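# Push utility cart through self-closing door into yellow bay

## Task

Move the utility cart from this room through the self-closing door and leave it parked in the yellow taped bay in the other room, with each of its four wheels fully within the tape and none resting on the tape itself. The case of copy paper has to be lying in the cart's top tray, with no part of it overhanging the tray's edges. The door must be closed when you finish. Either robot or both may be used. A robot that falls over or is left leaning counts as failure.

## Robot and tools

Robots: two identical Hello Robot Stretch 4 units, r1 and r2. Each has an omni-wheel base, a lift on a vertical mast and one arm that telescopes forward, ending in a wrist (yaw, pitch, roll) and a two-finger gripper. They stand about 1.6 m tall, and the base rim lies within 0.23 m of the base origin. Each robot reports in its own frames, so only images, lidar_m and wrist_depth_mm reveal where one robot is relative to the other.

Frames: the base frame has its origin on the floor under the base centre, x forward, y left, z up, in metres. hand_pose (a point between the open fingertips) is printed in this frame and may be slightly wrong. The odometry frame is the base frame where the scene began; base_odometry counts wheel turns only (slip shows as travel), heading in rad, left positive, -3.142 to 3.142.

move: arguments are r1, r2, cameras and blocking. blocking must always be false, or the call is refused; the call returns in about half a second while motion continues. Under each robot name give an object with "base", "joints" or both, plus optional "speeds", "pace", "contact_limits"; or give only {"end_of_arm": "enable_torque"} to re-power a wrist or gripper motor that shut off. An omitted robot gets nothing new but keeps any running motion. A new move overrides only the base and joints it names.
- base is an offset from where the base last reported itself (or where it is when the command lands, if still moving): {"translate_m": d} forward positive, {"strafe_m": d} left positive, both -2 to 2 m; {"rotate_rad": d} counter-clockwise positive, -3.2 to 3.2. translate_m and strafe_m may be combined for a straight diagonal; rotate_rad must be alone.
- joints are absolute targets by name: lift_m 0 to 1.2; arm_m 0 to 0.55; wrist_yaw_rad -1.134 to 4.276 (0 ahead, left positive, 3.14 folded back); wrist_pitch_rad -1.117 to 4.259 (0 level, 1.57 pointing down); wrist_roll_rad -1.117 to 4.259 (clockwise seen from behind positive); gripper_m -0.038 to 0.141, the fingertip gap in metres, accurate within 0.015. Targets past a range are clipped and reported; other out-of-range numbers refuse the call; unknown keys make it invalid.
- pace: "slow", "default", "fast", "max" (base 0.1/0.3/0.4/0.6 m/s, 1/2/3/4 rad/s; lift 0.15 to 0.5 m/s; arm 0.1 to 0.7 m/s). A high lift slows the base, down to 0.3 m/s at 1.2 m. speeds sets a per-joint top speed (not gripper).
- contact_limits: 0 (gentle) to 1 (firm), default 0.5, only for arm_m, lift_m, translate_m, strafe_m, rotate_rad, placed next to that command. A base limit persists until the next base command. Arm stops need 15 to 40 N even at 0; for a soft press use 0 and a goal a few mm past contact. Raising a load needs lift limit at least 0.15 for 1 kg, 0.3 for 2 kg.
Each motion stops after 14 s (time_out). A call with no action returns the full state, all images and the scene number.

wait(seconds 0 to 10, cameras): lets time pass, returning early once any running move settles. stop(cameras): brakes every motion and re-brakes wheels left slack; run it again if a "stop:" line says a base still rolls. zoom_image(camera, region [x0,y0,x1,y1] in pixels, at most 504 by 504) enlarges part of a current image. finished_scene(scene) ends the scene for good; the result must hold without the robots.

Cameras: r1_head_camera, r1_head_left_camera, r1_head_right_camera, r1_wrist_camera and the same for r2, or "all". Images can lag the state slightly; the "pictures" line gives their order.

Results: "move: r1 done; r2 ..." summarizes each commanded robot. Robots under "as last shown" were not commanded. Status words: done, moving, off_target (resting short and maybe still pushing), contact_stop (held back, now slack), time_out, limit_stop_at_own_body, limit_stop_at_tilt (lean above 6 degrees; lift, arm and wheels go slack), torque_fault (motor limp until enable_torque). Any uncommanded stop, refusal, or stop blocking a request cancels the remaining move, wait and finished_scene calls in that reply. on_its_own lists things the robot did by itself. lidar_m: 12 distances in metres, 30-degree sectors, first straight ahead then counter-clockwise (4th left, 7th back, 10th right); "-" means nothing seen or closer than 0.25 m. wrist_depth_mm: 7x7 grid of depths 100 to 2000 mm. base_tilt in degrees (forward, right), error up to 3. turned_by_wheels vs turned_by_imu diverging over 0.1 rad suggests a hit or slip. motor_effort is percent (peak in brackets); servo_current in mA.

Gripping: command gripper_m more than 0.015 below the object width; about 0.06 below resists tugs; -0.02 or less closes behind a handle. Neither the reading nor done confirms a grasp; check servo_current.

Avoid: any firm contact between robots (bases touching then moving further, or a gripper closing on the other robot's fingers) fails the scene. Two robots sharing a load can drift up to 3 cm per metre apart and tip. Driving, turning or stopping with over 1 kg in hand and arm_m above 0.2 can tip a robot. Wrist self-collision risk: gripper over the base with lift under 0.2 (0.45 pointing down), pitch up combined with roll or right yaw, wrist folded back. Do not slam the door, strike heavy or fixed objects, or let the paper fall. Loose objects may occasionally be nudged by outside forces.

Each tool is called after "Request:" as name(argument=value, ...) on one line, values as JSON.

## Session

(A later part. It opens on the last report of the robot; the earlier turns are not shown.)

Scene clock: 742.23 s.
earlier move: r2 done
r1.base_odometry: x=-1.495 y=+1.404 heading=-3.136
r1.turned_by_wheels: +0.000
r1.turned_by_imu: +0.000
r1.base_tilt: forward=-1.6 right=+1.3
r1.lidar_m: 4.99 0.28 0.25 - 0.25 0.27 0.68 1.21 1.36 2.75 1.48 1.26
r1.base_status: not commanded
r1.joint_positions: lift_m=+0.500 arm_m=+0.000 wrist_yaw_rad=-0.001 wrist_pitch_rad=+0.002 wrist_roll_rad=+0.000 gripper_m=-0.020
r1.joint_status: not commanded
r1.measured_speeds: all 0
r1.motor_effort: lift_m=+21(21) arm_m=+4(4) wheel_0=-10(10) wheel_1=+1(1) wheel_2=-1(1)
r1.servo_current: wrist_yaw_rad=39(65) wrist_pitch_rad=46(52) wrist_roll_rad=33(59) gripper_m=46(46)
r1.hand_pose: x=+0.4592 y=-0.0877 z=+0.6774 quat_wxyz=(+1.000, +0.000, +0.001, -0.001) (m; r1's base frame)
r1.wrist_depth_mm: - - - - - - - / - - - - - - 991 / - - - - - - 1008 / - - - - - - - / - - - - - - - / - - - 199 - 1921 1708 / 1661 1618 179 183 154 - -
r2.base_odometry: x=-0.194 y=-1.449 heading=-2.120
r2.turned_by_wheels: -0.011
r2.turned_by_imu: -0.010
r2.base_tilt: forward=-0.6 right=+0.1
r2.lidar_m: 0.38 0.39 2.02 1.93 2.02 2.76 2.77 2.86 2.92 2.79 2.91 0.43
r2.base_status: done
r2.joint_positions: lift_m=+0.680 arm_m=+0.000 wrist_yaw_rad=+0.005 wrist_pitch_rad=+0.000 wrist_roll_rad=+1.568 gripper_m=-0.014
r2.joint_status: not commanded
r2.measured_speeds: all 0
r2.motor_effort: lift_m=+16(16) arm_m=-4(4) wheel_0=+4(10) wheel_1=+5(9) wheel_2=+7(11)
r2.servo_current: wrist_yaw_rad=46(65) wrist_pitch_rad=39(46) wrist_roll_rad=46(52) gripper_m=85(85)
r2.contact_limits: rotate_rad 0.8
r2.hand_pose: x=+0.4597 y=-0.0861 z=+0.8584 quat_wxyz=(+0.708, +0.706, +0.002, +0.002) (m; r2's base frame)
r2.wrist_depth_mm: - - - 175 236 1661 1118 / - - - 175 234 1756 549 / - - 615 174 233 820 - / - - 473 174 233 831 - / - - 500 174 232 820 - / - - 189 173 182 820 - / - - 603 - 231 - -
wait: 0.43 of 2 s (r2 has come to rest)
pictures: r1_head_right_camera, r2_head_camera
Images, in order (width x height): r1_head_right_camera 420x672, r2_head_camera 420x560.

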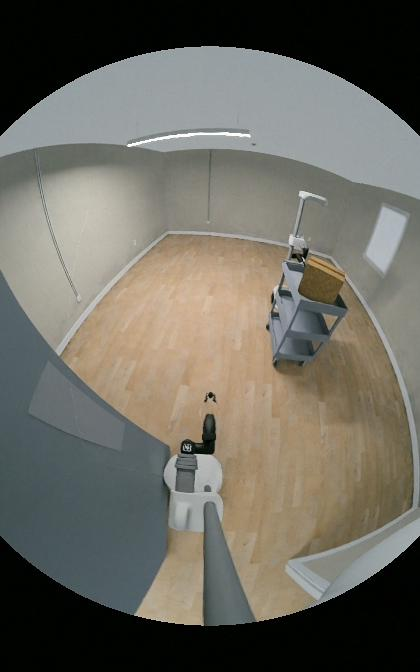

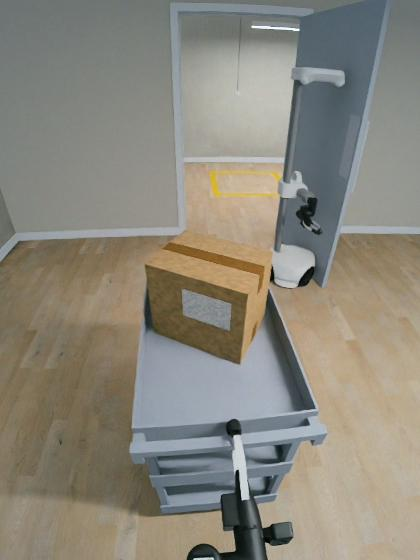

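Request:
move(blocking=false, r2={"base":{"translate_m":0.8,"strafe_m":-0.04},"pace":"slow","contact_limits":{"translate_m":0.8}}, cameras=[])

Request:
wait(seconds=10, cameras=["r2_head_camera","r1_head_right_camera"])

Scene clock: 749.00 s.
move: r2 moving
r1: as last shown
r1.lidar_m: 4.98 0.31 0.25 - 0.25 0.27 0.68 1.20 1.36 2.76 1.46 1.26
r1.servo_current: wrist_yaw_rad=39(65) wrist_pitch_rad=39(46) wrist_roll_rad=59(59) gripper_m=39(46)
r1.wrist_depth_mm: - - - - - - - / - - - - - - 976 / - - - - - - 976 / - - - - - - - / - - - - - - - / - - - 199 - - 1661 / 1708 1576 178 183 154 - -
r2.base_odometry: x=-0.201 y=-1.459 heading=-2.120
r2.turned_by_wheels: +0.000
r2.turned_by_imu: +0.000
r2.base_tilt: forward=-0.7 right=+0.1
r2.lidar_m: 0.37 0.39 2.03 1.94 1.99 2.78 2.76 2.86 2.91 2.78 2.89 0.43
r2.base_status: translate_m moving; strafe_m moving
r2.joint_positions: lift_m=+0.680 arm_m=+0.000 wrist_yaw_rad=+0.000 wrist_pitch_rad=+0.000 wrist_roll_rad=+1.568 gripper_m=-0.014
r2.joint_status: not commanded
r2.measured_speeds: translate_m=+0.049 strafe_m=-0.004 rotate_rad=-0.003 lift_m=+0.000 arm_m=+0.000 wrist_yaw_rad=-0.025 wrist_pitch_rad=+0.000 wrist_roll_rad=+0.000
r2.motor_effort: lift_m=+16(16) arm_m=-4(4) wheel_0=+7(11) wheel_1=+6(8) wheel_2=-11(12)
r2.servo_current: wrist_yaw_rad=46(65) wrist_pitch_rad=39(39) wrist_roll_rad=39(59) gripper_m=72(85)
r2.contact_limits: translate_m 0.8
r2.hand_pose: x=+0.4593 y=-0.0875 z=+0.8584 quat_wxyz=(+0.708, +0.706, +0.000, +0.000) (m; r2's base frame)
r2.wrist_depth_mm: - - - 180 240 1576 1138 / - - - 179 238 1756 1160 / - - - 176 236 809 - / - - 473 175 234 831 - / - - 492 174 233 820 - / - - 187 172 181 820 - / - - 591 - 229 - -
pictures: none
No camera images: "cameras" was empty.

Scene clock: 757.80 s.
earlier move: r2 done
r1.base_odometry: x=-1.495 y=+1.404 heading=-3.136
r1.turned_by_wheels: +0.000
r1.turned_by_imu: -0.001
r1.base_tilt: forward=-1.6 right=+1.2
r1.lidar_m: 4.98 0.29 0.25 - 0.25 0.26 0.72 1.23 1.36 2.78 0.71 0.90
r1.base_status: not commanded
r1.joint_positions: lift_m=+0.500 arm_m=+0.000 wrist_yaw_rad=-0.001 wrist_pitch_rad=+0.002 wrist_roll_rad=+0.000 gripper_m=-0.020
r1.joint_status: not commanded
r1.measured_speeds: all 0
r1.motor_effort: lift_m=+21(21) arm_m=+4(4) wheel_0=-9(10) wheel_1=+1(1) wheel_2=-1(1)
r1.servo_current: wrist_yaw_rad=59(72) wrist_pitch_rad=39(52) wrist_roll_rad=39(65) gripper_m=39(52)
r1.hand_pose: x=+0.4592 y=-0.0877 z=+0.6774 quat_wxyz=(+1.000, +0.000, +0.001, -0.001) (m; r1's base frame)
r1.wrist_depth_mm: - - - - - - - / - - - - - - - / - - - - - - - / - - - - - - - / - - - - - - - / - - - 198 - - - / 1661 1576 179 184 154 1537 1182
r2.base_odometry: x=-0.645 y=-2.111 heading=-2.119
r2.turned_by_wheels: +0.001
r2.turned_by_imu: +0.005
r2.base_tilt: forward=-0.7 right=+0.0
r2.lidar_m: 0.35 0.36 2.08 1.99 2.05 2.83 3.62 3.71 2.86 2.75 2.85 0.45
r2.base_status: done
r2.joint_positions: lift_m=+0.680 arm_m=+0.000 wrist_yaw_rad=+0.001 wrist_pitch_rad=+0.000 wrist_roll_rad=+1.568 gripper_m=-0.014
r2.joint_status: not commanded
r2.measured_speeds: all 0
r2.motor_effort: lift_m=+16(16) arm_m=-4(4) wheel_0=+7(14) wheel_1=+6(8) wheel_2=-6(15)
r2.servo_current: wrist_yaw_rad=39(65) wrist_pitch_rad=39(46) wrist_roll_rad=39(65) gripper_m=85(91)
r2.contact_limits: translate_m 0.8
r2.hand_pose: x=+0.4594 y=-0.0872 z=+0.8584 quat_wxyz=(+0.708, +0.706, +0.000, +0.000) (m; r2's base frame)
r2.wrist_depth_mm: - 1255 1255 209 273 279 279 / - - - 262 262 1756 1205 / - - - 250 252 1808 521 / - - 627 185 243 820 - / - - 469 179 236 831 - / - - 190 172 182 - - / - - 521 - 222 - -
wait: 8.80 of 10 s (r2 has come to rest)
pictures: r1_head_right_camera, r2_head_camera
Images, in order (width x height): r1_head_right_camera 420x672, r2_head_camera 420x560.

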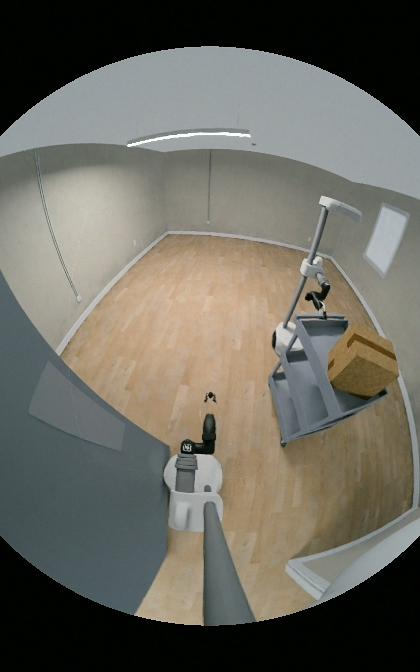

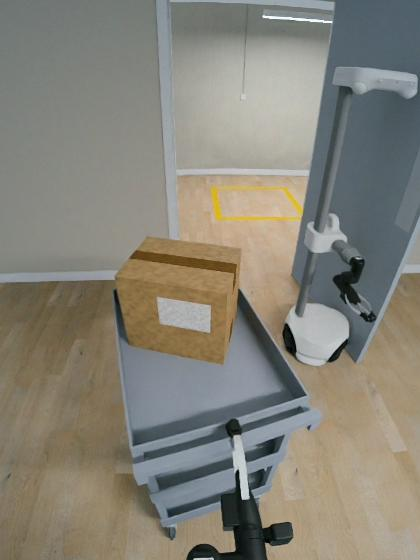

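Request:
move(blocking=false, r2={"base":{"translate_m":0.03,"strafe_m":0.2},"pace":"slow","contact_limits":{"translate_m":0.8}}, cameras=[])

Request:
wait(seconds=4, cameras=["r2_head_camera"])

Request:
move(blocking=false, r2={"base":{"translate_m":0.3,"strafe_m":0.0},"pace":"slow","contact_limits":{"translate_m":0.8}}, cameras=[])

Request:
wait(seconds=4, cameras=["r2_head_camera","r1_head_right_camera"])

Scene clock: 779.07 s.
move: r2 moving
r1: as last shown
r1.turned_by_imu: +0.000
r1.lidar_m: 4.97 0.30 0.25 - 0.25 0.27 0.69 1.23 1.38 2.77 0.68 0.89
r1.motor_effort: lift_m=+21(21) arm_m=+4(4) wheel_0=-9(10) wheel_1=+1(1) wheel_2=+0(1)
r1.servo_current: wrist_yaw_rad=46(59) wrist_pitch_rad=39(52) wrist_roll_rad=52(65) gripper_m=46(46)
r1.wrist_depth_mm: - - - - - - - / - - - - - - - / - - - - - - 1205 / - - - - - - - / - - - - - - - / - - - 198 - - - / 1661 1618 178 183 154 1537 1160
r2.base_odometry: x=-0.635 y=-2.119 heading=-2.120
r2.turned_by_wheels: -0.001
r2.turned_by_imu: +0.000
r2.base_tilt: forward=-0.7 right=+0.0
r2.lidar_m: 0.33 0.35 2.07 1.97 2.06 2.84 3.63 3.68 2.88 2.75 2.89 0.42
r2.base_status: translate_m moving; strafe_m moving
r2.joint_positions: lift_m=+0.680 arm_m=+0.000 wrist_yaw_rad=+0.000 wrist_pitch_rad=+0.000 wrist_roll_rad=+1.568 gripper_m=-0.014
r2.joint_status: not commanded
r2.measured_speeds: translate_m=+0.007 strafe_m=+0.051 rotate_rad=-0.001 lift_m=+0.000 arm_m=+0.000 wrist_yaw_rad=-0.024 wrist_pitch_rad=+0.000 wrist_roll_rad=+0.000
r2.motor_effort: lift_m=+16(16) arm_m=-3(4) wheel_0=-9(11) wheel_1=+7(9) wheel_2=-9(9)
r2.servo_current: wrist_yaw_rad=46(65) wrist_pitch_rad=39(46) wrist_roll_rad=46(52) gripper_m=78(85)
r2.contact_limits: translate_m 0.8
r2.hand_pose: x=+0.4593 y=-0.0875 z=+0.8584 quat_wxyz=(+0.708, +0.706, +0.000, +0.000) (m; r2's base frame)
r2.wrist_depth_mm: - 1255 1281 211 277 285 283 / - - - 202 264 1756 1205 / - - - 251 255 1756 535 / - - 647 187 245 809 - / - - 469 179 235 820 - / - - 188 171 182 - - / - - 512 - 222 - -
pictures: none
No camera images: "cameras" was empty.

Scene clock: 781.80 s.
earlier move: r2 done
r1.base_odometry: x=-1.495 y=+1.404 heading=-3.136
r1.turned_by_wheels: +0.000
r1.turned_by_imu: +0.000
r1.base_tilt: forward=-1.6 right=+1.3
r1.lidar_m: 4.97 0.28 0.25 - 0.25 0.26 0.71 1.22 1.35 0.88 0.71 1.08
r1.base_status: not commanded
r1.joint_positions: lift_m=+0.500 arm_m=+0.000 wrist_yaw_rad=-0.001 wrist_pitch_rad=+0.002 wrist_roll_rad=+0.000 gripper_m=-0.020
r1.joint_status: not commanded
r1.measured_speeds: all 0
r1.motor_effort: lift_m=+21(21) arm_m=+4(4) wheel_0=-10(10) wheel_1=+1(1) wheel_2=-1(1)
r1.servo_current: wrist_yaw_rad=52(65) wrist_pitch_rad=46(52) wrist_roll_rad=46(72) gripper_m=39(52)
r1.hand_pose: x=+0.4592 y=-0.0877 z=+0.6774 quat_wxyz=(+1.000, +0.000, +0.001, -0.001) (m; r1's base frame)
r1.wrist_depth_mm: - - - - - - - / - - - - - - - / - - - - - - - / - - - - - - - / - - - - - - - / - - - 198 - - - / 1661 1618 178 183 154 1537 1618
r2.base_odometry: x=-0.491 y=-2.241 heading=-2.120
r2.turned_by_wheels: +0.000
r2.turned_by_imu: +0.000
r2.base_tilt: forward=-0.7 right=+0.0
r2.lidar_m: 0.40 0.42 1.89 1.80 1.88 2.54 3.66 3.71 3.08 2.95 1.35 0.43
r2.base_status: done
r2.joint_positions: lift_m=+0.680 arm_m=+0.000 wrist_yaw_rad=-0.004 wrist_pitch_rad=+0.000 wrist_roll_rad=+1.568 gripper_m=-0.014
r2.joint_status: not commanded
r2.measured_speeds: all 0
r2.motor_effort: lift_m=+16(16) arm_m=-3(4) wheel_0=-6(14) wheel_1=+3(9) wheel_2=-7(12)
r2.servo_current: wrist_yaw_rad=46(65) wrist_pitch_rad=39(46) wrist_roll_rad=46(59) gripper_m=78(91)
r2.contact_limits: translate_m 0.8
r2.hand_pose: x=+0.4589 y=-0.0886 z=+0.8584 quat_wxyz=(+0.708, +0.706, -0.002, -0.001) (m; r2's base frame)
r2.wrist_depth_mm: - - - 166 223 1661 1182 / - - - 167 226 1537 - / - - 544 168 227 809 - / - - 462 170 229 820 - / - - 512 171 230 831 - / - - 189 173 181 - - / - - - - 234 - -
wait: 2.73 of 4 s (r2 has come to rest)
pictures: r2_head_camera
Images, in order (width x height): r2_head_camera 420x560.

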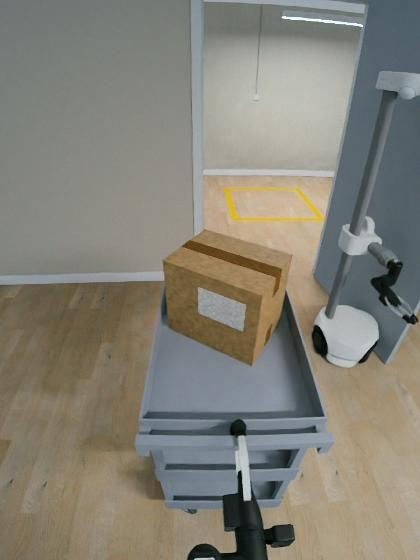

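Scene clock: 782.30 s.
move: r2 moving
r1: as last shown
r1.lidar_m: 4.97 0.28 0.25 - 0.25 0.28 0.74 1.20 1.35 0.88 0.69 1.09
r1.servo_current: wrist_yaw_rad=26(59) wrist_pitch_rad=39(46) wrist_roll_rad=52(59) gripper_m=39(46)
r1.wrist_depth_mm: - - - - - - - / - - - - - - - / - - - - - - - / - - - - - - - / - - - - - - - / - - - 198 - - - / 1661 1661 179 184 154 1537 1661
r2.base_odometry: x=-0.497 y=-2.251 heading=-2.120
r2.turned_by_wheels: +0.000
r2.turned_by_imu: +0.000
r2.base_tilt: forward=-0.7 right=+0.1
r2.lidar_m: 0.38 0.41 1.88 1.79 1.88 2.53 3.69 3.74 3.06 2.96 1.34 0.42
r2.base_status: translate_m moving; strafe_m moving
r2.joint_positions: lift_m=+0.680 arm_m=+0.000 wrist_yaw_rad=-0.004 wrist_pitch_rad=+0.000 wrist_roll_rad=+1.568 gripper_m=-0.014
r2.joint_status: not commanded
r2.measured_speeds: translate_m=+0.049 strafe_m=+0.000 rotate_rad=+0.000 lift_m=+0.000 arm_m=+0.000 wrist_yaw_rad=+0.000 wrist_pitch_rad=+0.000 wrist_roll_rad=+0.000
r2.motor_effort: lift_m=+16(16) arm_m=-3(4) wheel_0=+9(9) wheel_1=+6(6) wheel_2=-13(13)
r2.servo_current: wrist_yaw_rad=46(59) wrist_pitch_rad=39(46) wrist_roll_rad=52(59) gripper_m=78(85)
r2.contact_limits: translate_m 0.8
r2.hand_pose: x=+0.4589 y=-0.0886 z=+0.8584 quat_wxyz=(+0.708, +0.706, -0.002, -0.001) (m; r2's base frame)
r2.wrist_depth_mm: - - - 165 222 1661 1205 / - - - 166 224 1537 - / - - 539 167 226 809 - / - - 462 169 229 820 - / - - 517 171 230 820 - / - - 189 172 181 - - / - - - - 234 - -
pictures: none
No camera images: "cameras" was empty.

Scene clock: 786.07 s.
earlier move: r2 done
r1.base_odometry: x=-1.495 y=+1.404 heading=-3.136
r1.turned_by_wheels: +0.000
r1.turned_by_imu: +0.000
r1.base_tilt: forward=-1.6 right=+1.3
r1.lidar_m: 4.96 0.30 0.25 - 0.25 0.26 0.67 1.22 1.39 0.64 0.71 1.29
r1.base_status: not commanded
r1.joint_positions: lift_m=+0.500 arm_m=+0.000 wrist_yaw_rad=-0.001 wrist_pitch_rad=+0.002 wrist_roll_rad=+0.000 gripper_m=-0.020
r1.joint_status: not commanded
r1.measured_speeds: all 0
r1.motor_effort: lift_m=+21(21) arm_m=+4(4) wheel_0=-10(11) wheel_1=+1(1) wheel_2=-1(1)
r1.servo_current: wrist_yaw_rad=59(78) wrist_pitch_rad=39(52) wrist_roll_rad=46(65) gripper_m=46(52)
r1.hand_pose: x=+0.4592 y=-0.0877 z=+0.6774 quat_wxyz=(+1.000, +0.000, +0.001, -0.001) (m; r1's base frame)
r1.wrist_depth_mm: - - - - - - - / - - - - - - - / - - - - - - - / - - - - - - - / - - - - - - - / - - - 198 - - - / 1661 1576 179 183 154 1576 1661
r2.base_odometry: x=-0.647 y=-2.496 heading=-2.119
r2.turned_by_wheels: +0.000
r2.turned_by_imu: +0.002
r2.base_tilt: forward=-0.7 right=+0.1
r2.lidar_m: 0.39 0.39 1.88 1.80 1.86 2.55 3.99 4.03 3.08 2.95 1.14 0.42
r2.base_status: done
r2.joint_positions: lift_m=+0.680 arm_m=+0.000 wrist_yaw_rad=+0.000 wrist_pitch_rad=+0.000 wrist_roll_rad=+1.568 gripper_m=-0.014
r2.joint_status: not commanded
r2.measured_speeds: all 0
r2.motor_effort: lift_m=+16(16) arm_m=-4(4) wheel_0=+7(13) wheel_1=+5(9) wheel_2=-6(13)
r2.servo_current: wrist_yaw_rad=46(65) wrist_pitch_rad=46(46) wrist_roll_rad=59(59) gripper_m=78(91)
r2.contact_limits: translate_m 0.8
r2.hand_pose: x=+0.4593 y=-0.0873 z=+0.8584 quat_wxyz=(+0.708, +0.706, +0.000, +0.000) (m; r2's base frame)
r2.wrist_depth_mm: - - - 168 226 1618 1205 / - - - 169 227 1661 - / - - 564 170 228 820 - / - 484 469 170 229 809 - / - - 508 171 229 820 - / - - 189 172 182 - - / - - - - 232 - -
wait: 3.77 of 4 s (r2 has come to rest)
pictures: r1_head_right_camera, r2_head_camera
Images, in order (width x height): r1_head_right_camera 420x672, r2_head_camera 420x560.

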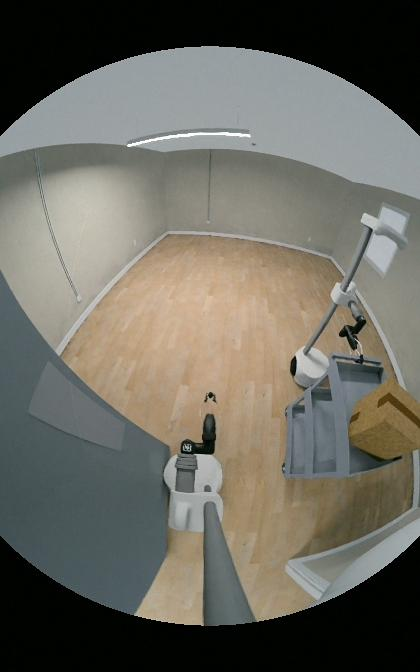

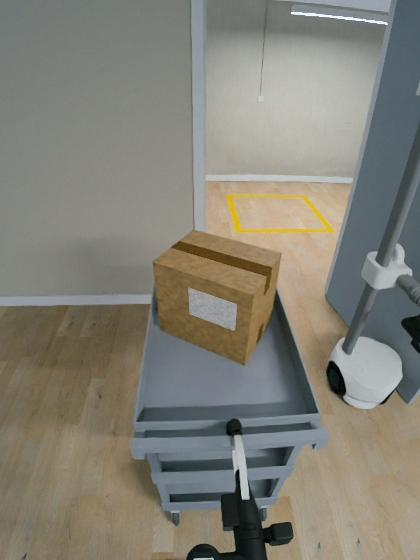

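Request:
move(blocking=false, r2={"base":{"translate_m":-0.05},"contact_limits":{"translate_m":0.8}}, cameras=[])

Request:
wait(seconds=1.5, cameras=[])

Request:
move(blocking=false, r2={"base":{"translate_m":0.003,"strafe_m":-0.2},"contact_limits":{"translate_m":0.8}}, cameras=[])

Request:
wait(seconds=2.5, cameras=[])

Request:
move(blocking=false, r2={"base":{"rotate_rad":0.19},"pace":"slow","contact_limits":{"rotate_rad":0.8}}, cameras=[])

Request:
wait(seconds=2, cameras=[])

Request:
move(blocking=false, r2={"base":{"translate_m":0.003,"strafe_m":-0.2},"contact_limits":{"translate_m":0.8}}, cameras=[])

Request:
wait(seconds=2.5, cameras=[])

Request:
move(blocking=false, r2={"base":{"rotate_rad":0.19},"pace":"slow","contact_limits":{"rotate_rad":0.8}}, cameras=[])

Request:
wait(seconds=2, cameras=["r2_head_camera","r2_wrist_camera"])

Request:
move(blocking=false, r2={"base":{"translate_m":-0.6,"strafe_m":-0.04},"pace":"default","contact_limits":{"translate_m":0.8}}, cameras=[])

Request:
wait(seconds=4, cameras=["r2_head_camera","r2_wrist_camera"])

Scene clock: 815.73 s.
move: r2 moving
r1: as last shown
r1.base_tilt: forward=-1.6 right=+1.2
r1.lidar_m: 4.97 0.27 0.25 - 0.25 0.27 0.68 1.21 1.39 0.65 0.69 1.33
r1.motor_effort: lift_m=+21(21) arm_m=+4(4) wheel_0=-10(10) wheel_1=+1(1) wheel_2=-1(1)
r1.servo_current: wrist_yaw_rad=46(59) wrist_pitch_rad=39(46) wrist_roll_rad=46(65) gripper_m=46(46)
r1.wrist_depth_mm: - - - - - - - / - - - - - - - / - - - - - - - / - - - - - - - / - - - - - - - / - - - 198 - - - / 1618 1576 179 183 154 1576 1618
r2.base_odometry: x=-0.631 y=-2.471 heading=-2.119
r2.turned_by_wheels: +0.000
r2.turned_by_imu: +0.001
r2.base_tilt: forward=-0.7 right=+0.0
r2.lidar_m: 0.40 0.43 1.87 1.79 1.87 2.54 3.97 4.00 3.04 2.95 1.15 0.42
r2.base_status: translate_m moving
r2.joint_positions: lift_m=+0.680 arm_m=+0.000 wrist_yaw_rad=+0.002 wrist_pitch_rad=+0.000 wrist_roll_rad=+1.568 gripper_m=-0.014
r2.joint_status: not commanded
r2.measured_speeds: translate_m=-0.109 strafe_m=+0.001 rotate_rad=-0.001 lift_m=+0.000 arm_m=+0.000 wrist_yaw_rad=+0.000 wrist_pitch_rad=+0.000 wrist_roll_rad=+0.000
r2.motor_effort: lift_m=+16(16) arm_m=-3(4) wheel_0=-5(8) wheel_1=-6(10) wheel_2=+13(16)
r2.servo_current: wrist_yaw_rad=52(59) wrist_pitch_rad=46(46) wrist_roll_rad=39(52) gripper_m=85(85)
r2.contact_limits: translate_m 0.8
r2.hand_pose: x=+0.4595 y=-0.0867 z=+0.8584 quat_wxyz=(+0.708, +0.706, +0.001, +0.001) (m; r2's base frame)
r2.wrist_depth_mm: - - - 167 224 1661 1205 / - - - 169 226 1537 - / - - 554 170 229 820 - / - 480 469 171 229 831 - / - - 512 172 231 831 - / - - 189 173 181 - - / - - - - 233 - -
pictures: none
No camera images: "cameras" was empty.

Scene clock: 816.43 s.
earlier move: r2 done
r1.base_odometry: x=-1.495 y=+1.404 heading=-3.136
r1.turned_by_wheels: +0.000
r1.turned_by_imu: +0.000
r1.base_tilt: forward=-1.6 right=+1.3
r1.lidar_m: 4.97 0.29 0.25 - 0.25 0.25 0.71 1.18 1.37 0.64 0.71 1.32
r1.base_status: not commanded
r1.joint_positions: lift_m=+0.500 arm_m=+0.000 wrist_yaw_rad=-0.001 wrist_pitch_rad=+0.002 wrist_roll_rad=+0.000 gripper_m=-0.020
r1.joint_status: not commanded
r1.measured_speeds: all 0
r1.motor_effort: lift_m=+21(21) arm_m=+4(4) wheel_0=-10(10) wheel_1=+1(1) wheel_2=-1(1)
r1.servo_current: wrist_yaw_rad=46(59) wrist_pitch_rad=46(52) wrist_roll_rad=59(65) gripper_m=46(52)
r1.hand_pose: x=+0.4592 y=-0.0877 z=+0.6774 quat_wxyz=(+1.000, +0.000, +0.001, -0.001) (m; r1's base frame)
r1.wrist_depth_mm: - - - - - - - / - - - - - - - / - - - - - - - / - - - - - - - / - - - - - - - / - - - 198 - - - / 1661 1618 179 183 154 1537 1618
r2.base_odometry: x=-0.621 y=-2.454 heading=-2.119
r2.turned_by_wheels: +0.000
r2.turned_by_imu: +0.000
r2.base_tilt: forward=-0.6 right=+0.1
r2.lidar_m: 0.37 0.42 1.88 1.77 1.87 2.57 3.95 3.99 3.07 2.94 1.17 0.45
r2.base_status: done
r2.joint_positions: lift_m=+0.680 arm_m=+0.000 wrist_yaw_rad=+0.002 wrist_pitch_rad=+0.000 wrist_roll_rad=+1.568 gripper_m=-0.014
r2.joint_status: not commanded
r2.measured_speeds: all 0
r2.motor_effort: lift_m=+16(16) arm_m=-3(4) wheel_0=+0(8) wheel_1=-2(10) wheel_2=+2(16)
r2.servo_current: wrist_yaw_rad=39(59) wrist_pitch_rad=33(46) wrist_roll_rad=39(59) gripper_m=85(85)
r2.contact_limits: translate_m 0.8
r2.hand_pose: x=+0.4595 y=-0.0867 z=+0.8584 quat_wxyz=(+0.708, +0.706, +0.001, +0.001) (m; r2's base frame)
r2.wrist_depth_mm: - - - 166 223 1708 1229 / 1756 - - 168 224 1537 - / 1808 - 549 169 226 831 - / - 480 469 169 229 820 - / - - 512 171 229 820 - / - - 189 173 180 - - / - - - - 233 - -
wait: 0.70 of 1.5 s (r2 has come to rest)
pictures: none
No camera images: "cameras" was empty.

Scene clock: 816.93 s.
move: r2 moving
r1: as last shown
r1.lidar_m: 4.97 0.28 0.25 - 0.25 0.25 0.69 1.22 1.36 0.65 0.72 1.28
r1.servo_current: wrist_yaw_rad=59(65) wrist_pitch_rad=46(52) wrist_roll_rad=59(59) gripper_m=46(52)
r1.wrist_depth_mm: - - - - - - - / - - - - - - - / - - - - - - - / - - - - - - - / - - - - - - - / - - - 199 - - - / 1756 1576 179 183 154 1576 1618
r2.base_odometry: x=-0.651 y=-2.435 heading=-2.120
r2.turned_by_wheels: +0.000
r2.turned_by_imu: +0.000
r2.base_tilt: forward=-0.7 right=+0.1
r2.lidar_m: 0.38 0.39 1.92 1.84 1.89 2.57 3.96 4.01 3.04 2.90 1.15 0.44
r2.base_status: translate_m moving; strafe_m moving
r2.joint_positions: lift_m=+0.680 arm_m=+0.000 wrist_yaw_rad=+0.004 wrist_pitch_rad=+0.000 wrist_roll_rad=+1.568 gripper_m=-0.014
r2.joint_status: not commanded
r2.measured_speeds: translate_m=+0.003 strafe_m=-0.140 rotate_rad=-0.005 lift_m=+0.000 arm_m=+0.000 wrist_yaw_rad=+0.000 wrist_pitch_rad=+0.000 wrist_roll_rad=+0.000
r2.motor_effort: lift_m=+16(16) arm_m=-4(4) wheel_0=+17(17) wheel_1=-11(12) wheel_2=-6(6)
r2.servo_current: wrist_yaw_rad=59(59) wrist_pitch_rad=33(46) wrist_roll_rad=33(59) gripper_m=78(85)
r2.contact_limits: translate_m 0.8
r2.hand_pose: x=+0.4596 y=-0.0863 z=+0.8584 quat_wxyz=(+0.708, +0.706, +0.001, +0.002) (m; r2's base frame)
r2.wrist_depth_mm: - - - 171 229 1756 1205 / 1756 - - 172 231 1618 - / 1756 - 591 172 230 809 - / - 1863 466 172 231 820 - / - - 496 172 231 831 - / - - 189 173 181 - - / - - - - 232 - -
pictures: none
No camera images: "cameras" was empty.

Scene clock: 818.40 s.
earlier move: r2 done
r1.base_odometry: x=-1.495 y=+1.404 heading=-3.136
r1.turned_by_wheels: +0.000
r1.turned_by_imu: +0.000
r1.base_tilt: forward=-1.6 right=+1.3
r1.lidar_m: 4.97 0.30 0.25 - 0.25 0.26 0.68 1.20 1.38 0.63 0.65 0.78
r1.base_status: not commanded
r1.joint_positions: lift_m=+0.500 arm_m=+0.000 wrist_yaw_rad=-0.001 wrist_pitch_rad=+0.002 wrist_roll_rad=+0.000 gripper_m=-0.020
r1.joint_status: not commanded
r1.measured_speeds: all 0
r1.motor_effort: lift_m=+21(21) arm_m=+4(4) wheel_0=-9(10) wheel_1=+1(1) wheel_2=-1(1)
r1.servo_current: wrist_yaw_rad=39(72) wrist_pitch_rad=46(52) wrist_roll_rad=59(65) gripper_m=39(52)
r1.hand_pose: x=+0.4592 y=-0.0877 z=+0.6774 quat_wxyz=(+1.000, +0.000, +0.001, -0.001) (m; r1's base frame)
r1.wrist_depth_mm: - - - - - - - / - - - - - - - / - - - - - - - / - - - - - - - / - - - - - - - / - - - 198 - - - / 1708 1576 179 183 154 1576 1618
r2.base_odometry: x=-0.793 y=-2.352 heading=-2.120
r2.turned_by_wheels: +0.000
r2.turned_by_imu: +0.001
r2.base_tilt: forward=-0.7 right=+0.1
r2.lidar_m: 0.34 0.32 2.06 1.99 2.08 2.86 3.93 3.93 2.86 2.74 1.00 0.46
r2.base_status: done
r2.joint_positions: lift_m=+0.680 arm_m=+0.000 wrist_yaw_rad=+0.004 wrist_pitch_rad=+0.000 wrist_roll_rad=+1.568 gripper_m=-0.014
r2.joint_status: not commanded
r2.measured_speeds: all 0
r2.motor_effort: lift_m=+16(16) arm_m=-3(4) wheel_0=+1(18) wheel_1=-3(12) wheel_2=-2(6)
r2.servo_current: wrist_yaw_rad=52(65) wrist_pitch_rad=39(46) wrist_roll_rad=46(59) gripper_m=78(91)
r2.contact_limits: translate_m 0.8
r2.hand_pose: x=+0.4596 y=-0.0863 z=+0.8584 quat_wxyz=(+0.708, +0.706, +0.001, +0.001) (m; r2's base frame)
r2.wrist_depth_mm: - - - 220 283 290 291 / 1756 - - 267 274 1661 1205 / 1808 - - 256 259 1756 544 / 1756 - - 189 249 788 - / - 488 473 182 239 831 - / - 480 189 173 182 - - / - - 508 - 222 - -
wait: 1.47 of 2.5 s (r2 has come to rest)
pictures: none
No camera images: "cameras" was empty.

Scene clock: 818.90 s.
move: r2 moving
r1: as last shown
r1.base_tilt: forward=-1.6 right=+1.2
r1.lidar_m: 4.97 0.30 0.25 - 0.25 0.26 0.69 1.21 1.37 0.64 0.65 0.85
r1.motor_effort: lift_m=+21(21) arm_m=+4(4) wheel_0=-10(10) wheel_1=+1(1) wheel_2=+0(1)
r1.servo_current: wrist_yaw_rad=59(59) wrist_pitch_rad=46(46) wrist_roll_rad=52(52) gripper_m=46(46)
r1.wrist_depth_mm: - - - - - - - / - - - - - - - / - - - - - - - / - - - - - - - / - - - - - - - / - - - 198 - - - / 1661 1618 179 183 154 1576 1661
r2.base_odometry: x=-0.793 y=-2.352 heading=-1.999
r2.turned_by_wheels: +0.120
r2.turned_by_imu: +0.117
r2.base_tilt: forward=-0.7 right=+0.1
r2.lidar_m: 0.38 0.39 2.03 1.98 2.18 3.27 3.85 3.53 2.79 2.74 1.01 0.45
r2.base_status: rotate_rad moving
r2.joint_positions: lift_m=+0.680 arm_m=+0.000 wrist_yaw_rad=-0.008 wrist_pitch_rad=+0.000 wrist_roll_rad=+1.568 gripper_m=-0.014
r2.joint_status: not commanded
r2.measured_speeds: translate_m=-0.001 strafe_m=+0.000 rotate_rad=+0.394 lift_m=+0.000 arm_m=+0.000 wrist_yaw_rad=+0.000 wrist_pitch_rad=+0.000 wrist_roll_rad=+0.000
r2.motor_effort: lift_m=+16(16) arm_m=-3(4) wheel_0=-10(15) wheel_1=-6(9) wheel_2=-13(15)
r2.servo_current: wrist_yaw_rad=59(59) wrist_pitch_rad=39(46) wrist_roll_rad=46(65) gripper_m=78(85)
r2.contact_limits: rotate_rad 0.8
r2.hand_pose: x=+0.4586 y=-0.0898 z=+0.8584 quat_wxyz=(+0.708, +0.706, -0.003, -0.003) (m; r2's base frame)
r2.wrist_depth_mm: - - - 200 264 287 286 / - - - 252 254 1808 1229 / 1708 - - 244 247 1808 - / 1708 - 559 182 240 831 - / - 473 469 177 234 809 - / - 488 189 171 181 - - / - - 544 - 222 - -
pictures: none
No camera images: "cameras" was empty.

Scene clock: 819.57 s.
earlier move: r2 done
r1.base_odometry: x=-1.495 y=+1.404 heading=-3.136
r1.turned_by_wheels: +0.000
r1.turned_by_imu: +0.000
r1.base_tilt: forward=-1.6 right=+1.3
r1.lidar_m: 4.97 0.30 0.25 - 0.25 0.25 0.73 1.23 1.37 0.65 0.64 1.10
r1.base_status: not commanded
r1.joint_positions: lift_m=+0.500 arm_m=+0.000 wrist_yaw_rad=-0.001 wrist_pitch_rad=+0.002 wrist_roll_rad=+0.000 gripper_m=-0.020
r1.joint_status: not commanded
r1.measured_speeds: all 0
r1.motor_effort: lift_m=+21(21) arm_m=+4(4) wheel_0=-10(10) wheel_1=+1(1) wheel_2=-1(1)
r1.servo_current: wrist_yaw_rad=52(78) wrist_pitch_rad=46(52) wrist_roll_rad=39(59) gripper_m=46(46)
r1.hand_pose: x=+0.4592 y=-0.0877 z=+0.6774 quat_wxyz=(+1.000, +0.000, +0.001, -0.001) (m; r1's base frame)
r1.wrist_depth_mm: - - - - - - - / - - - - - - - / - - - - - - - / - - - - - - - / - - - - - - - / - - - 198 - - - / 1661 1618 178 183 154 1576 1661
r2.base_odometry: x=-0.793 y=-2.352 heading=-1.931
r2.turned_by_wheels: +0.069
r2.turned_by_imu: +0.067
r2.base_tilt: forward=-0.7 right=+0.1
r2.lidar_m: 0.39 0.41 2.01 1.98 2.25 3.56 3.84 3.36 2.75 2.75 1.01 0.42
r2.base_status: done
r2.joint_positions: lift_m=+0.680 arm_m=+0.000 wrist_yaw_rad=+0.000 wrist_pitch_rad=+0.000 wrist_roll_rad=+1.568 gripper_m=-0.014
r2.joint_status: not commanded
r2.measured_speeds: all 0
r2.motor_effort: lift_m=+16(16) arm_m=-4(4) wheel_0=-2(15) wheel_1=-5(9) wheel_2=-7(15)
r2.servo_current: wrist_yaw_rad=46(72) wrist_pitch_rad=39(46) wrist_roll_rad=39(65) gripper_m=85(85)
r2.contact_limits: rotate_rad 0.8
r2.hand_pose: x=+0.4593 y=-0.0875 z=+0.8584 quat_wxyz=(+0.708, +0.706, +0.000, +0.000) (m; r2's base frame)
r2.wrist_depth_mm: 1618 - - 170 228 1661 1205 / 1661 - - 171 229 1661 535 / - - 585 170 230 831 - / - 466 469 171 229 820 - / - - 500 171 231 820 - / - - 189 172 181 - - / - - - - 232 - -
wait: 0.67 of 2 s (r2 has come to rest)
pictures: none
No camera images: "cameras" was empty.

Scene clock: 820.07 s.
move: r2 moving
r1: as last shown
r1.lidar_m: 4.98 0.29 0.25 - 0.25 0.27 0.73 1.22 1.38 0.64 0.66 0.87
r1.motor_effort: lift_m=+21(21) arm_m=+4(4) wheel_0=-9(10) wheel_1=+1(1) wheel_2=-1(1)
r1.servo_current: wrist_yaw_rad=46(59) wrist_pitch_rad=52(52) wrist_roll_rad=39(59) gripper_m=46(46)
r1.wrist_depth_mm: - - - - - - - / - - - - - - - / - - - - - - - / - - - - - - - / - - - - - - - / - - - 199 - - - / 1708 1576 179 185 154 1537 1576
r2.base_odometry: x=-0.826 y=-2.340 heading=-1.931
r2.turned_by_wheels: +0.000
r2.turned_by_imu: +0.000
r2.base_tilt: forward=-0.7 right=+0.1
r2.lidar_m: 0.40 0.39 2.06 2.03 2.26 3.62 3.87 3.32 2.75 2.69 0.98 0.44
r2.base_status: translate_m moving; strafe_m moving
r2.joint_positions: lift_m=+0.680 arm_m=+0.000 wrist_yaw_rad=+0.004 wrist_pitch_rad=+0.000 wrist_roll_rad=+1.568 gripper_m=-0.014
r2.joint_status: not commanded
r2.measured_speeds: translate_m=+0.003 strafe_m=-0.139 rotate_rad=-0.002 lift_m=+0.000 arm_m=+0.000 wrist_yaw_rad=+0.003 wrist_pitch_rad=+0.000 wrist_roll_rad=+0.000
r2.motor_effort: lift_m=+16(16) arm_m=-3(4) wheel_0=+13(16) wheel_1=-9(12) wheel_2=-3(6)
r2.servo_current: wrist_yaw_rad=46(52) wrist_pitch_rad=39(46) wrist_roll_rad=46(52) gripper_m=78(85)
r2.contact_limits: translate_m 0.8
r2.hand_pose: x=+0.4597 y=-0.0863 z=+0.8584 quat_wxyz=(+0.708, +0.706, +0.001, +0.002) (m; r2's base frame)
r2.wrist_depth_mm: - - - 172 230 1756 1205 / 1618 - - 172 230 1708 - / - - 603 172 231 798 - / - 477 473 172 232 842 - / - 504 496 172 231 820 - / - - 189 173 182 - - / - - 603 - 231 - -
pictures: none
No camera images: "cameras" was empty.

Scene clock: 821.53 s.
earlier move: r2 done
r1.base_odometry: x=-1.495 y=+1.404 heading=-3.136
r1.turned_by_wheels: +0.000
r1.turned_by_imu: +0.000
r1.base_tilt: forward=-1.6 right=+1.2
r1.lidar_m: 4.99 0.31 0.25 - 0.25 0.27 0.67 1.22 1.39 0.60 0.58 0.67
r1.base_status: not commanded
r1.joint_positions: lift_m=+0.500 arm_m=+0.000 wrist_yaw_rad=-0.001 wrist_pitch_rad=+0.002 wrist_roll_rad=+0.000 gripper_m=-0.020
r1.joint_status: not commanded
r1.measured_speeds: all 0
r1.motor_effort: lift_m=+21(21) arm_m=+4(4) wheel_0=-10(10) wheel_1=+1(1) wheel_2=-1(1)
r1.servo_current: wrist_yaw_rad=52(65) wrist_pitch_rad=46(52) wrist_roll_rad=46(59) gripper_m=39(46)
r1.hand_pose: x=+0.4592 y=-0.0877 z=+0.6774 quat_wxyz=(+1.000, +0.000, +0.001, -0.001) (m; r1's base frame)
r1.wrist_depth_mm: - - - - - - - / - - - - - - 820 / - - - - - - - / - - - - - - - / - - - - - - - / - - - 198 - - - / 1708 1618 178 183 154 917 1430
r2.base_odometry: x=-0.981 y=-2.284 heading=-1.931
r2.turned_by_wheels: +0.000
r2.turned_by_imu: +0.001
r2.base_tilt: forward=-0.7 right=+0.1
r2.lidar_m: 0.34 0.32 2.20 2.20 2.45 3.89 3.89 3.12 2.58 2.57 0.86 0.48
r2.base_status: done
r2.joint_positions: lift_m=+0.680 arm_m=+0.000 wrist_yaw_rad=+0.005 wrist_pitch_rad=+0.000 wrist_roll_rad=+1.568 gripper_m=-0.014
r2.joint_status: not commanded
r2.measured_speeds: all 0
r2.motor_effort: lift_m=+16(16) arm_m=-4(4) wheel_0=+1(17) wheel_1=+0(12) wheel_2=-4(6)
r2.servo_current: wrist_yaw_rad=52(65) wrist_pitch_rad=33(46) wrist_roll_rad=33(59) gripper_m=85(85)
r2.contact_limits: translate_m 0.8
r2.hand_pose: x=+0.4597 y=-0.0860 z=+0.8584 quat_wxyz=(+0.708, +0.706, +0.002, +0.002) (m; r2's base frame)
r2.wrist_depth_mm: 1618 - - 253 287 296 294 / 1708 - - 270 273 1708 1205 / 1708 - - 259 260 1756 521 / 1708 - - 192 252 820 - / - 469 473 182 238 820 - / - 473 189 173 182 - - / - - 500 - 222 - -
wait: 1.47 of 2.5 s (r2 has come to rest)
pictures: none
No camera images: "cameras" was empty.

Scene clock: 822.03 s.
move: r2 moving
r1: as last shown
r1.base_tilt: forward=-1.6 right=+1.3
r1.lidar_m: 4.97 0.30 0.25 - 0.25 0.27 0.71 1.22 1.37 0.62 0.61 0.68
r1.servo_current: wrist_yaw_rad=65(65) wrist_pitch_rad=39(39) wrist_roll_rad=52(59) gripper_m=39(46)
r1.wrist_depth_mm: - - - - - - - / - - - - - - 820 / - - - - - - - / - - - - - - - / - - - - - - - / - - - 198 - - - / 1708 1576 179 183 154 891 1430
r2.base_odometry: x=-0.981 y=-2.284 heading=-1.810
r2.turned_by_wheels: +0.120
r2.turned_by_imu: +0.117
r2.base_tilt: forward=-0.7 right=+0.1
r2.lidar_m: 0.37 0.37 2.18 2.20 2.63 3.89 3.91 2.91 2.56 2.55 0.86 0.45
r2.base_status: rotate_rad moving
r2.joint_positions: lift_m=+0.680 arm_m=+0.000 wrist_yaw_rad=-0.009 wrist_pitch_rad=+0.000 wrist_roll_rad=+1.568 gripper_m=-0.014
r2.joint_status: not commanded
r2.measured_speeds: translate_m=+0.000 strafe_m=-0.001 rotate_rad=+0.392 lift_m=+0.000 arm_m=+0.000 wrist_yaw_rad=-0.001 wrist_pitch_rad=+0.000 wrist_roll_rad=+0.000
r2.motor_effort: lift_m=+16(16) arm_m=-3(4) wheel_0=-10(12) wheel_1=-5(9) wheel_2=-13(16)
r2.servo_current: wrist_yaw_rad=52(59) wrist_pitch_rad=46(46) wrist_roll_rad=46(52) gripper_m=85(85)
r2.contact_limits: rotate_rad 0.8
r2.hand_pose: x=+0.4585 y=-0.0899 z=+0.8584 quat_wxyz=(+0.708, +0.706, -0.003, -0.003) (m; r2's base frame)
r2.wrist_depth_mm: 1537 - - 257 264 286 283 / 1661 - - 251 255 1756 1205 / 1756 - - 245 247 1708 - / - - 564 182 240 831 - / - 469 469 177 234 - - / - 492 189 171 180 - - / - - 535 - 222 - -
pictures: none
No camera images: "cameras" was empty.

Scene clock: 822.70 s.
earlier move: r2 done
r1.base_odometry: x=-1.495 y=+1.404 heading=-3.136
r1.turned_by_wheels: +0.000
r1.turned_by_imu: +0.000
r1.base_tilt: forward=-1.6 right=+1.3
r1.lidar_m: 4.97 0.31 0.25 - 0.25 0.27 0.71 1.20 1.33 0.62 0.63 0.78
r1.base_status: not commanded
r1.joint_positions: lift_m=+0.500 arm_m=+0.000 wrist_yaw_rad=-0.001 wrist_pitch_rad=+0.002 wrist_roll_rad=+0.000 gripper_m=-0.020
r1.joint_status: not commanded
r1.measured_speeds: all 0
r1.motor_effort: lift_m=+21(21) arm_m=+4(4) wheel_0=-10(10) wheel_1=+1(1) wheel_2=-1(1)
r1.servo_current: wrist_yaw_rad=46(65) wrist_pitch_rad=46(46) wrist_roll_rad=39(59) gripper_m=39(52)
r1.hand_pose: x=+0.4592 y=-0.0877 z=+0.6774 quat_wxyz=(+1.000, +0.000, +0.001, -0.001) (m; r1's base frame)
r1.wrist_depth_mm: - - - - - - - / - - - - - - 798 / - - - - - - - / - - - - - - - / - - - - - - - / - - - 198 - - - / 1708 1618 178 184 154 891 1430
r2.base_odometry: x=-0.981 y=-2.284 heading=-1.742
r2.turned_by_wheels: +0.069
r2.turned_by_imu: +0.067
r2.base_tilt: forward=-0.7 right=+0.1
r2.lidar_m: 0.39 0.42 2.18 2.18 2.72 3.87 3.89 2.84 2.55 2.60 0.86 0.44
r2.base_status: done
r2.joint_positions: lift_m=+0.680 arm_m=+0.000 wrist_yaw_rad=-0.001 wrist_pitch_rad=+0.000 wrist_roll_rad=+1.568 gripper_m=-0.014
r2.joint_status: not commanded
r2.measured_speeds: all 0
r2.motor_effort: lift_m=+16(16) arm_m=-3(4) wheel_0=-2(12) wheel_1=-4(9) wheel_2=-6(16)
r2.servo_current: wrist_yaw_rad=46(59) wrist_pitch_rad=33(46) wrist_roll_rad=46(59) gripper_m=85(91)
r2.contact_limits: rotate_rad 0.8
r2.hand_pose: x=+0.4592 y=-0.0878 z=+0.8584 quat_wxyz=(+0.708, +0.706, -0.001, +0.000) (m; r2's base frame)
r2.wrist_depth_mm: - - - 171 229 1756 1229 / 1661 - - 172 229 1618 574 / - - 597 171 230 809 - / - 473 469 171 231 831 - / - 512 500 171 230 831 - / - - 190 172 181 - - / - - - - 230 - -
wait: 0.67 of 2 s (r2 has come to rest)
pictures: r2_head_camera, r2_wrist_camera
Images, in order (width x height): r2_head_camera 420x560, r2_wrist_camera 616x392.

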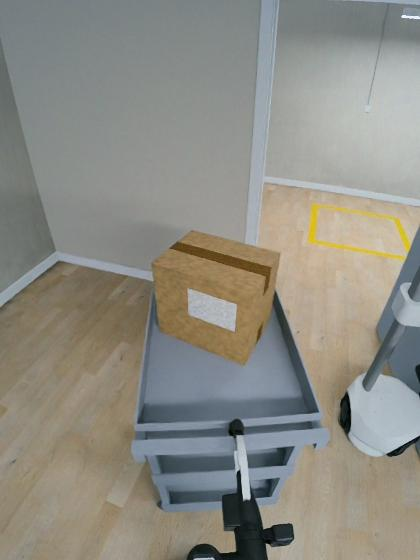

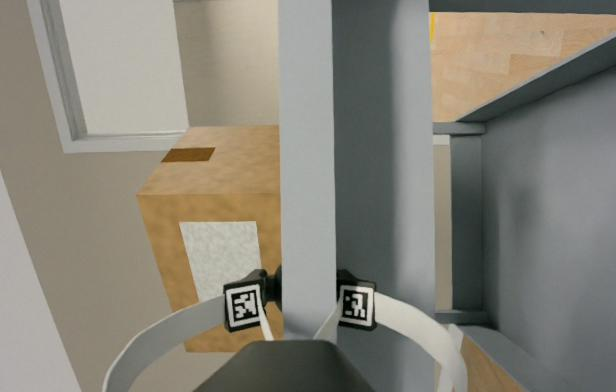

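Scene clock: 823.20 s.
move: r2 moving
r1: as last shown
r1.lidar_m: 4.98 0.29 0.25 - 0.25 0.25 0.68 1.21 1.37 0.63 0.63 0.75
r1.servo_current: wrist_yaw_rad=39(59) wrist_pitch_rad=39(52) wrist_roll_rad=46(52) gripper_m=46(46)
r1.wrist_depth_mm: - - - - - - - / - - - - - - 831 / - - - - - - - / - - - - - - - / - - - - - - - / - - - 198 - - - / 1708 1618 178 184 154 866 1537
r2.base_odometry: x=-0.978 y=-2.253 heading=-1.742
r2.turned_by_wheels: +0.000
r2.turned_by_imu: +0.000
r2.base_tilt: forward=-0.6 right=+0.1
r2.lidar_m: 0.39 0.41 2.20 2.20 2.70 3.85 3.90 2.79 2.55 2.56 0.85 0.43
r2.base_status: translate_m moving; strafe_m moving
r2.joint_positions: lift_m=+0.680 arm_m=+0.000 wrist_yaw_rad=+0.002 wrist_pitch_rad=+0.000 wrist_roll_rad=+1.568 gripper_m=-0.014
r2.joint_status: not commanded
r2.measured_speeds: translate_m=-0.121 strafe_m=-0.007 rotate_rad=-0.001 lift_m=+0.000 arm_m=+0.000 wrist_yaw_rad=+0.000 wrist_pitch_rad=+0.000 wrist_roll_rad=+0.000
r2.motor_effort: lift_m=+16(16) arm_m=-3(4) wheel_0=-7(10) wheel_1=-10(11) wheel_2=+19(19)
r2.servo_current: wrist_yaw_rad=39(65) wrist_pitch_rad=33(46) wrist_roll_rad=59(59) gripper_m=85(85)
r2.contact_limits: translate_m 0.8
r2.hand_pose: x=+0.4595 y=-0.0868 z=+0.8584 quat_wxyz=(+0.708, +0.706, +0.001, +0.001) (m; r2's base frame)
r2.wrist_depth_mm: 1661 - - 171 229 1756 1205 / 1661 - - 172 229 1661 - / - - 580 172 231 798 - / - 466 462 173 232 820 - / - - 504 173 231 831 - / - - 189 174 181 - - / - - - - 234 - -
pictures: none
No camera images: "cameras" was empty.

Scene clock: 826.20 s.
earlier move: r2 done
r1.base_odometry: x=-1.495 y=+1.404 heading=-3.136
r1.turned_by_wheels: +0.000
r1.turned_by_imu: +0.000
r1.base_tilt: forward=-1.6 right=+1.3
r1.lidar_m: 1.53 0.28 0.25 - 0.25 0.26 0.70 1.20 1.36 2.76 0.72 0.77
r1.base_status: not commanded
r1.joint_positions: lift_m=+0.500 arm_m=+0.000 wrist_yaw_rad=-0.001 wrist_pitch_rad=+0.002 wrist_roll_rad=+0.000 gripper_m=-0.020
r1.joint_status: not commanded
r1.measured_speeds: all 0
r1.motor_effort: lift_m=+21(21) arm_m=+4(4) wheel_0=-9(10) wheel_1=+1(1) wheel_2=-1(1)
r1.servo_current: wrist_yaw_rad=46(65) wrist_pitch_rad=46(52) wrist_roll_rad=46(65) gripper_m=39(52)
r1.hand_pose: x=+0.4592 y=-0.0877 z=+0.6774 quat_wxyz=(+1.000, +0.000, +0.001, -0.001) (m; r1's base frame)
r1.wrist_depth_mm: - - - - - - - / - - - - - - - / - - - - - 798 609 / - - - - - - - / - - - - - - - / - - - 198 1430 - - / 1661 1576 179 183 162 1308 -
r2.base_odometry: x=-0.918 y=-1.686 heading=-1.743
r2.turned_by_wheels: -0.001
r2.turned_by_imu: -0.002
r2.base_tilt: forward=-0.7 right=+0.1
r2.lidar_m: 0.38 0.38 2.44 2.47 3.07 3.32 3.37 2.54 2.29 2.29 2.74 0.43
r2.base_status: done
r2.joint_positions: lift_m=+0.680 arm_m=+0.000 wrist_yaw_rad=-0.001 wrist_pitch_rad=+0.000 wrist_roll_rad=+1.568 gripper_m=-0.014
r2.joint_status: not commanded
r2.measured_speeds: all 0
r2.motor_effort: lift_m=+16(16) arm_m=-3(4) wheel_0=-5(12) wheel_1=-2(11) wheel_2=+0(19)
r2.servo_current: wrist_yaw_rad=39(65) wrist_pitch_rad=46(46) wrist_roll_rad=46(59) gripper_m=78(91)
r2.contact_limits: translate_m 0.8
r2.hand_pose: x=+0.4592 y=-0.0876 z=+0.8584 quat_wxyz=(+0.708, +0.706, +0.000, +0.000) (m; r2's base frame)
r2.wrist_depth_mm: - - - 190 252 1464 1098 / - - - 187 247 1808 1205 / - - - 183 242 820 - / - - 512 180 237 831 - / - - 480 176 235 820 - / - - 189 173 181 - - / - - 559 - 226 - -
wait: 3.00 of 4 s (r2 has come to rest)
pictures: r2_head_camera, r2_wrist_camera
Images, in order (width x height): r2_head_camera 420x560, r2_wrist_camera 616x392.

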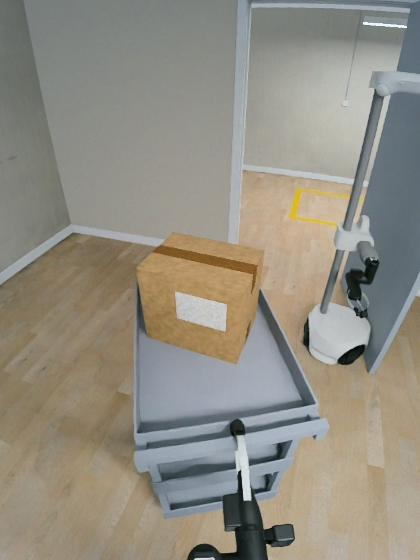

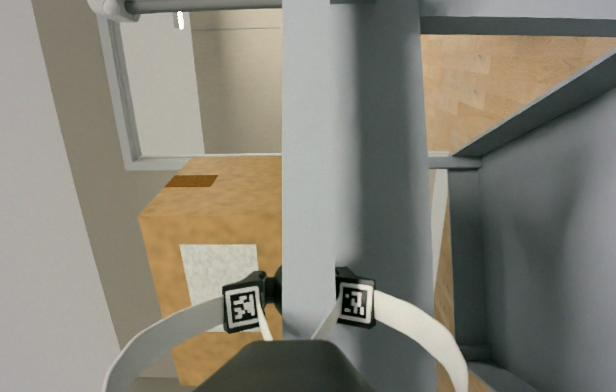

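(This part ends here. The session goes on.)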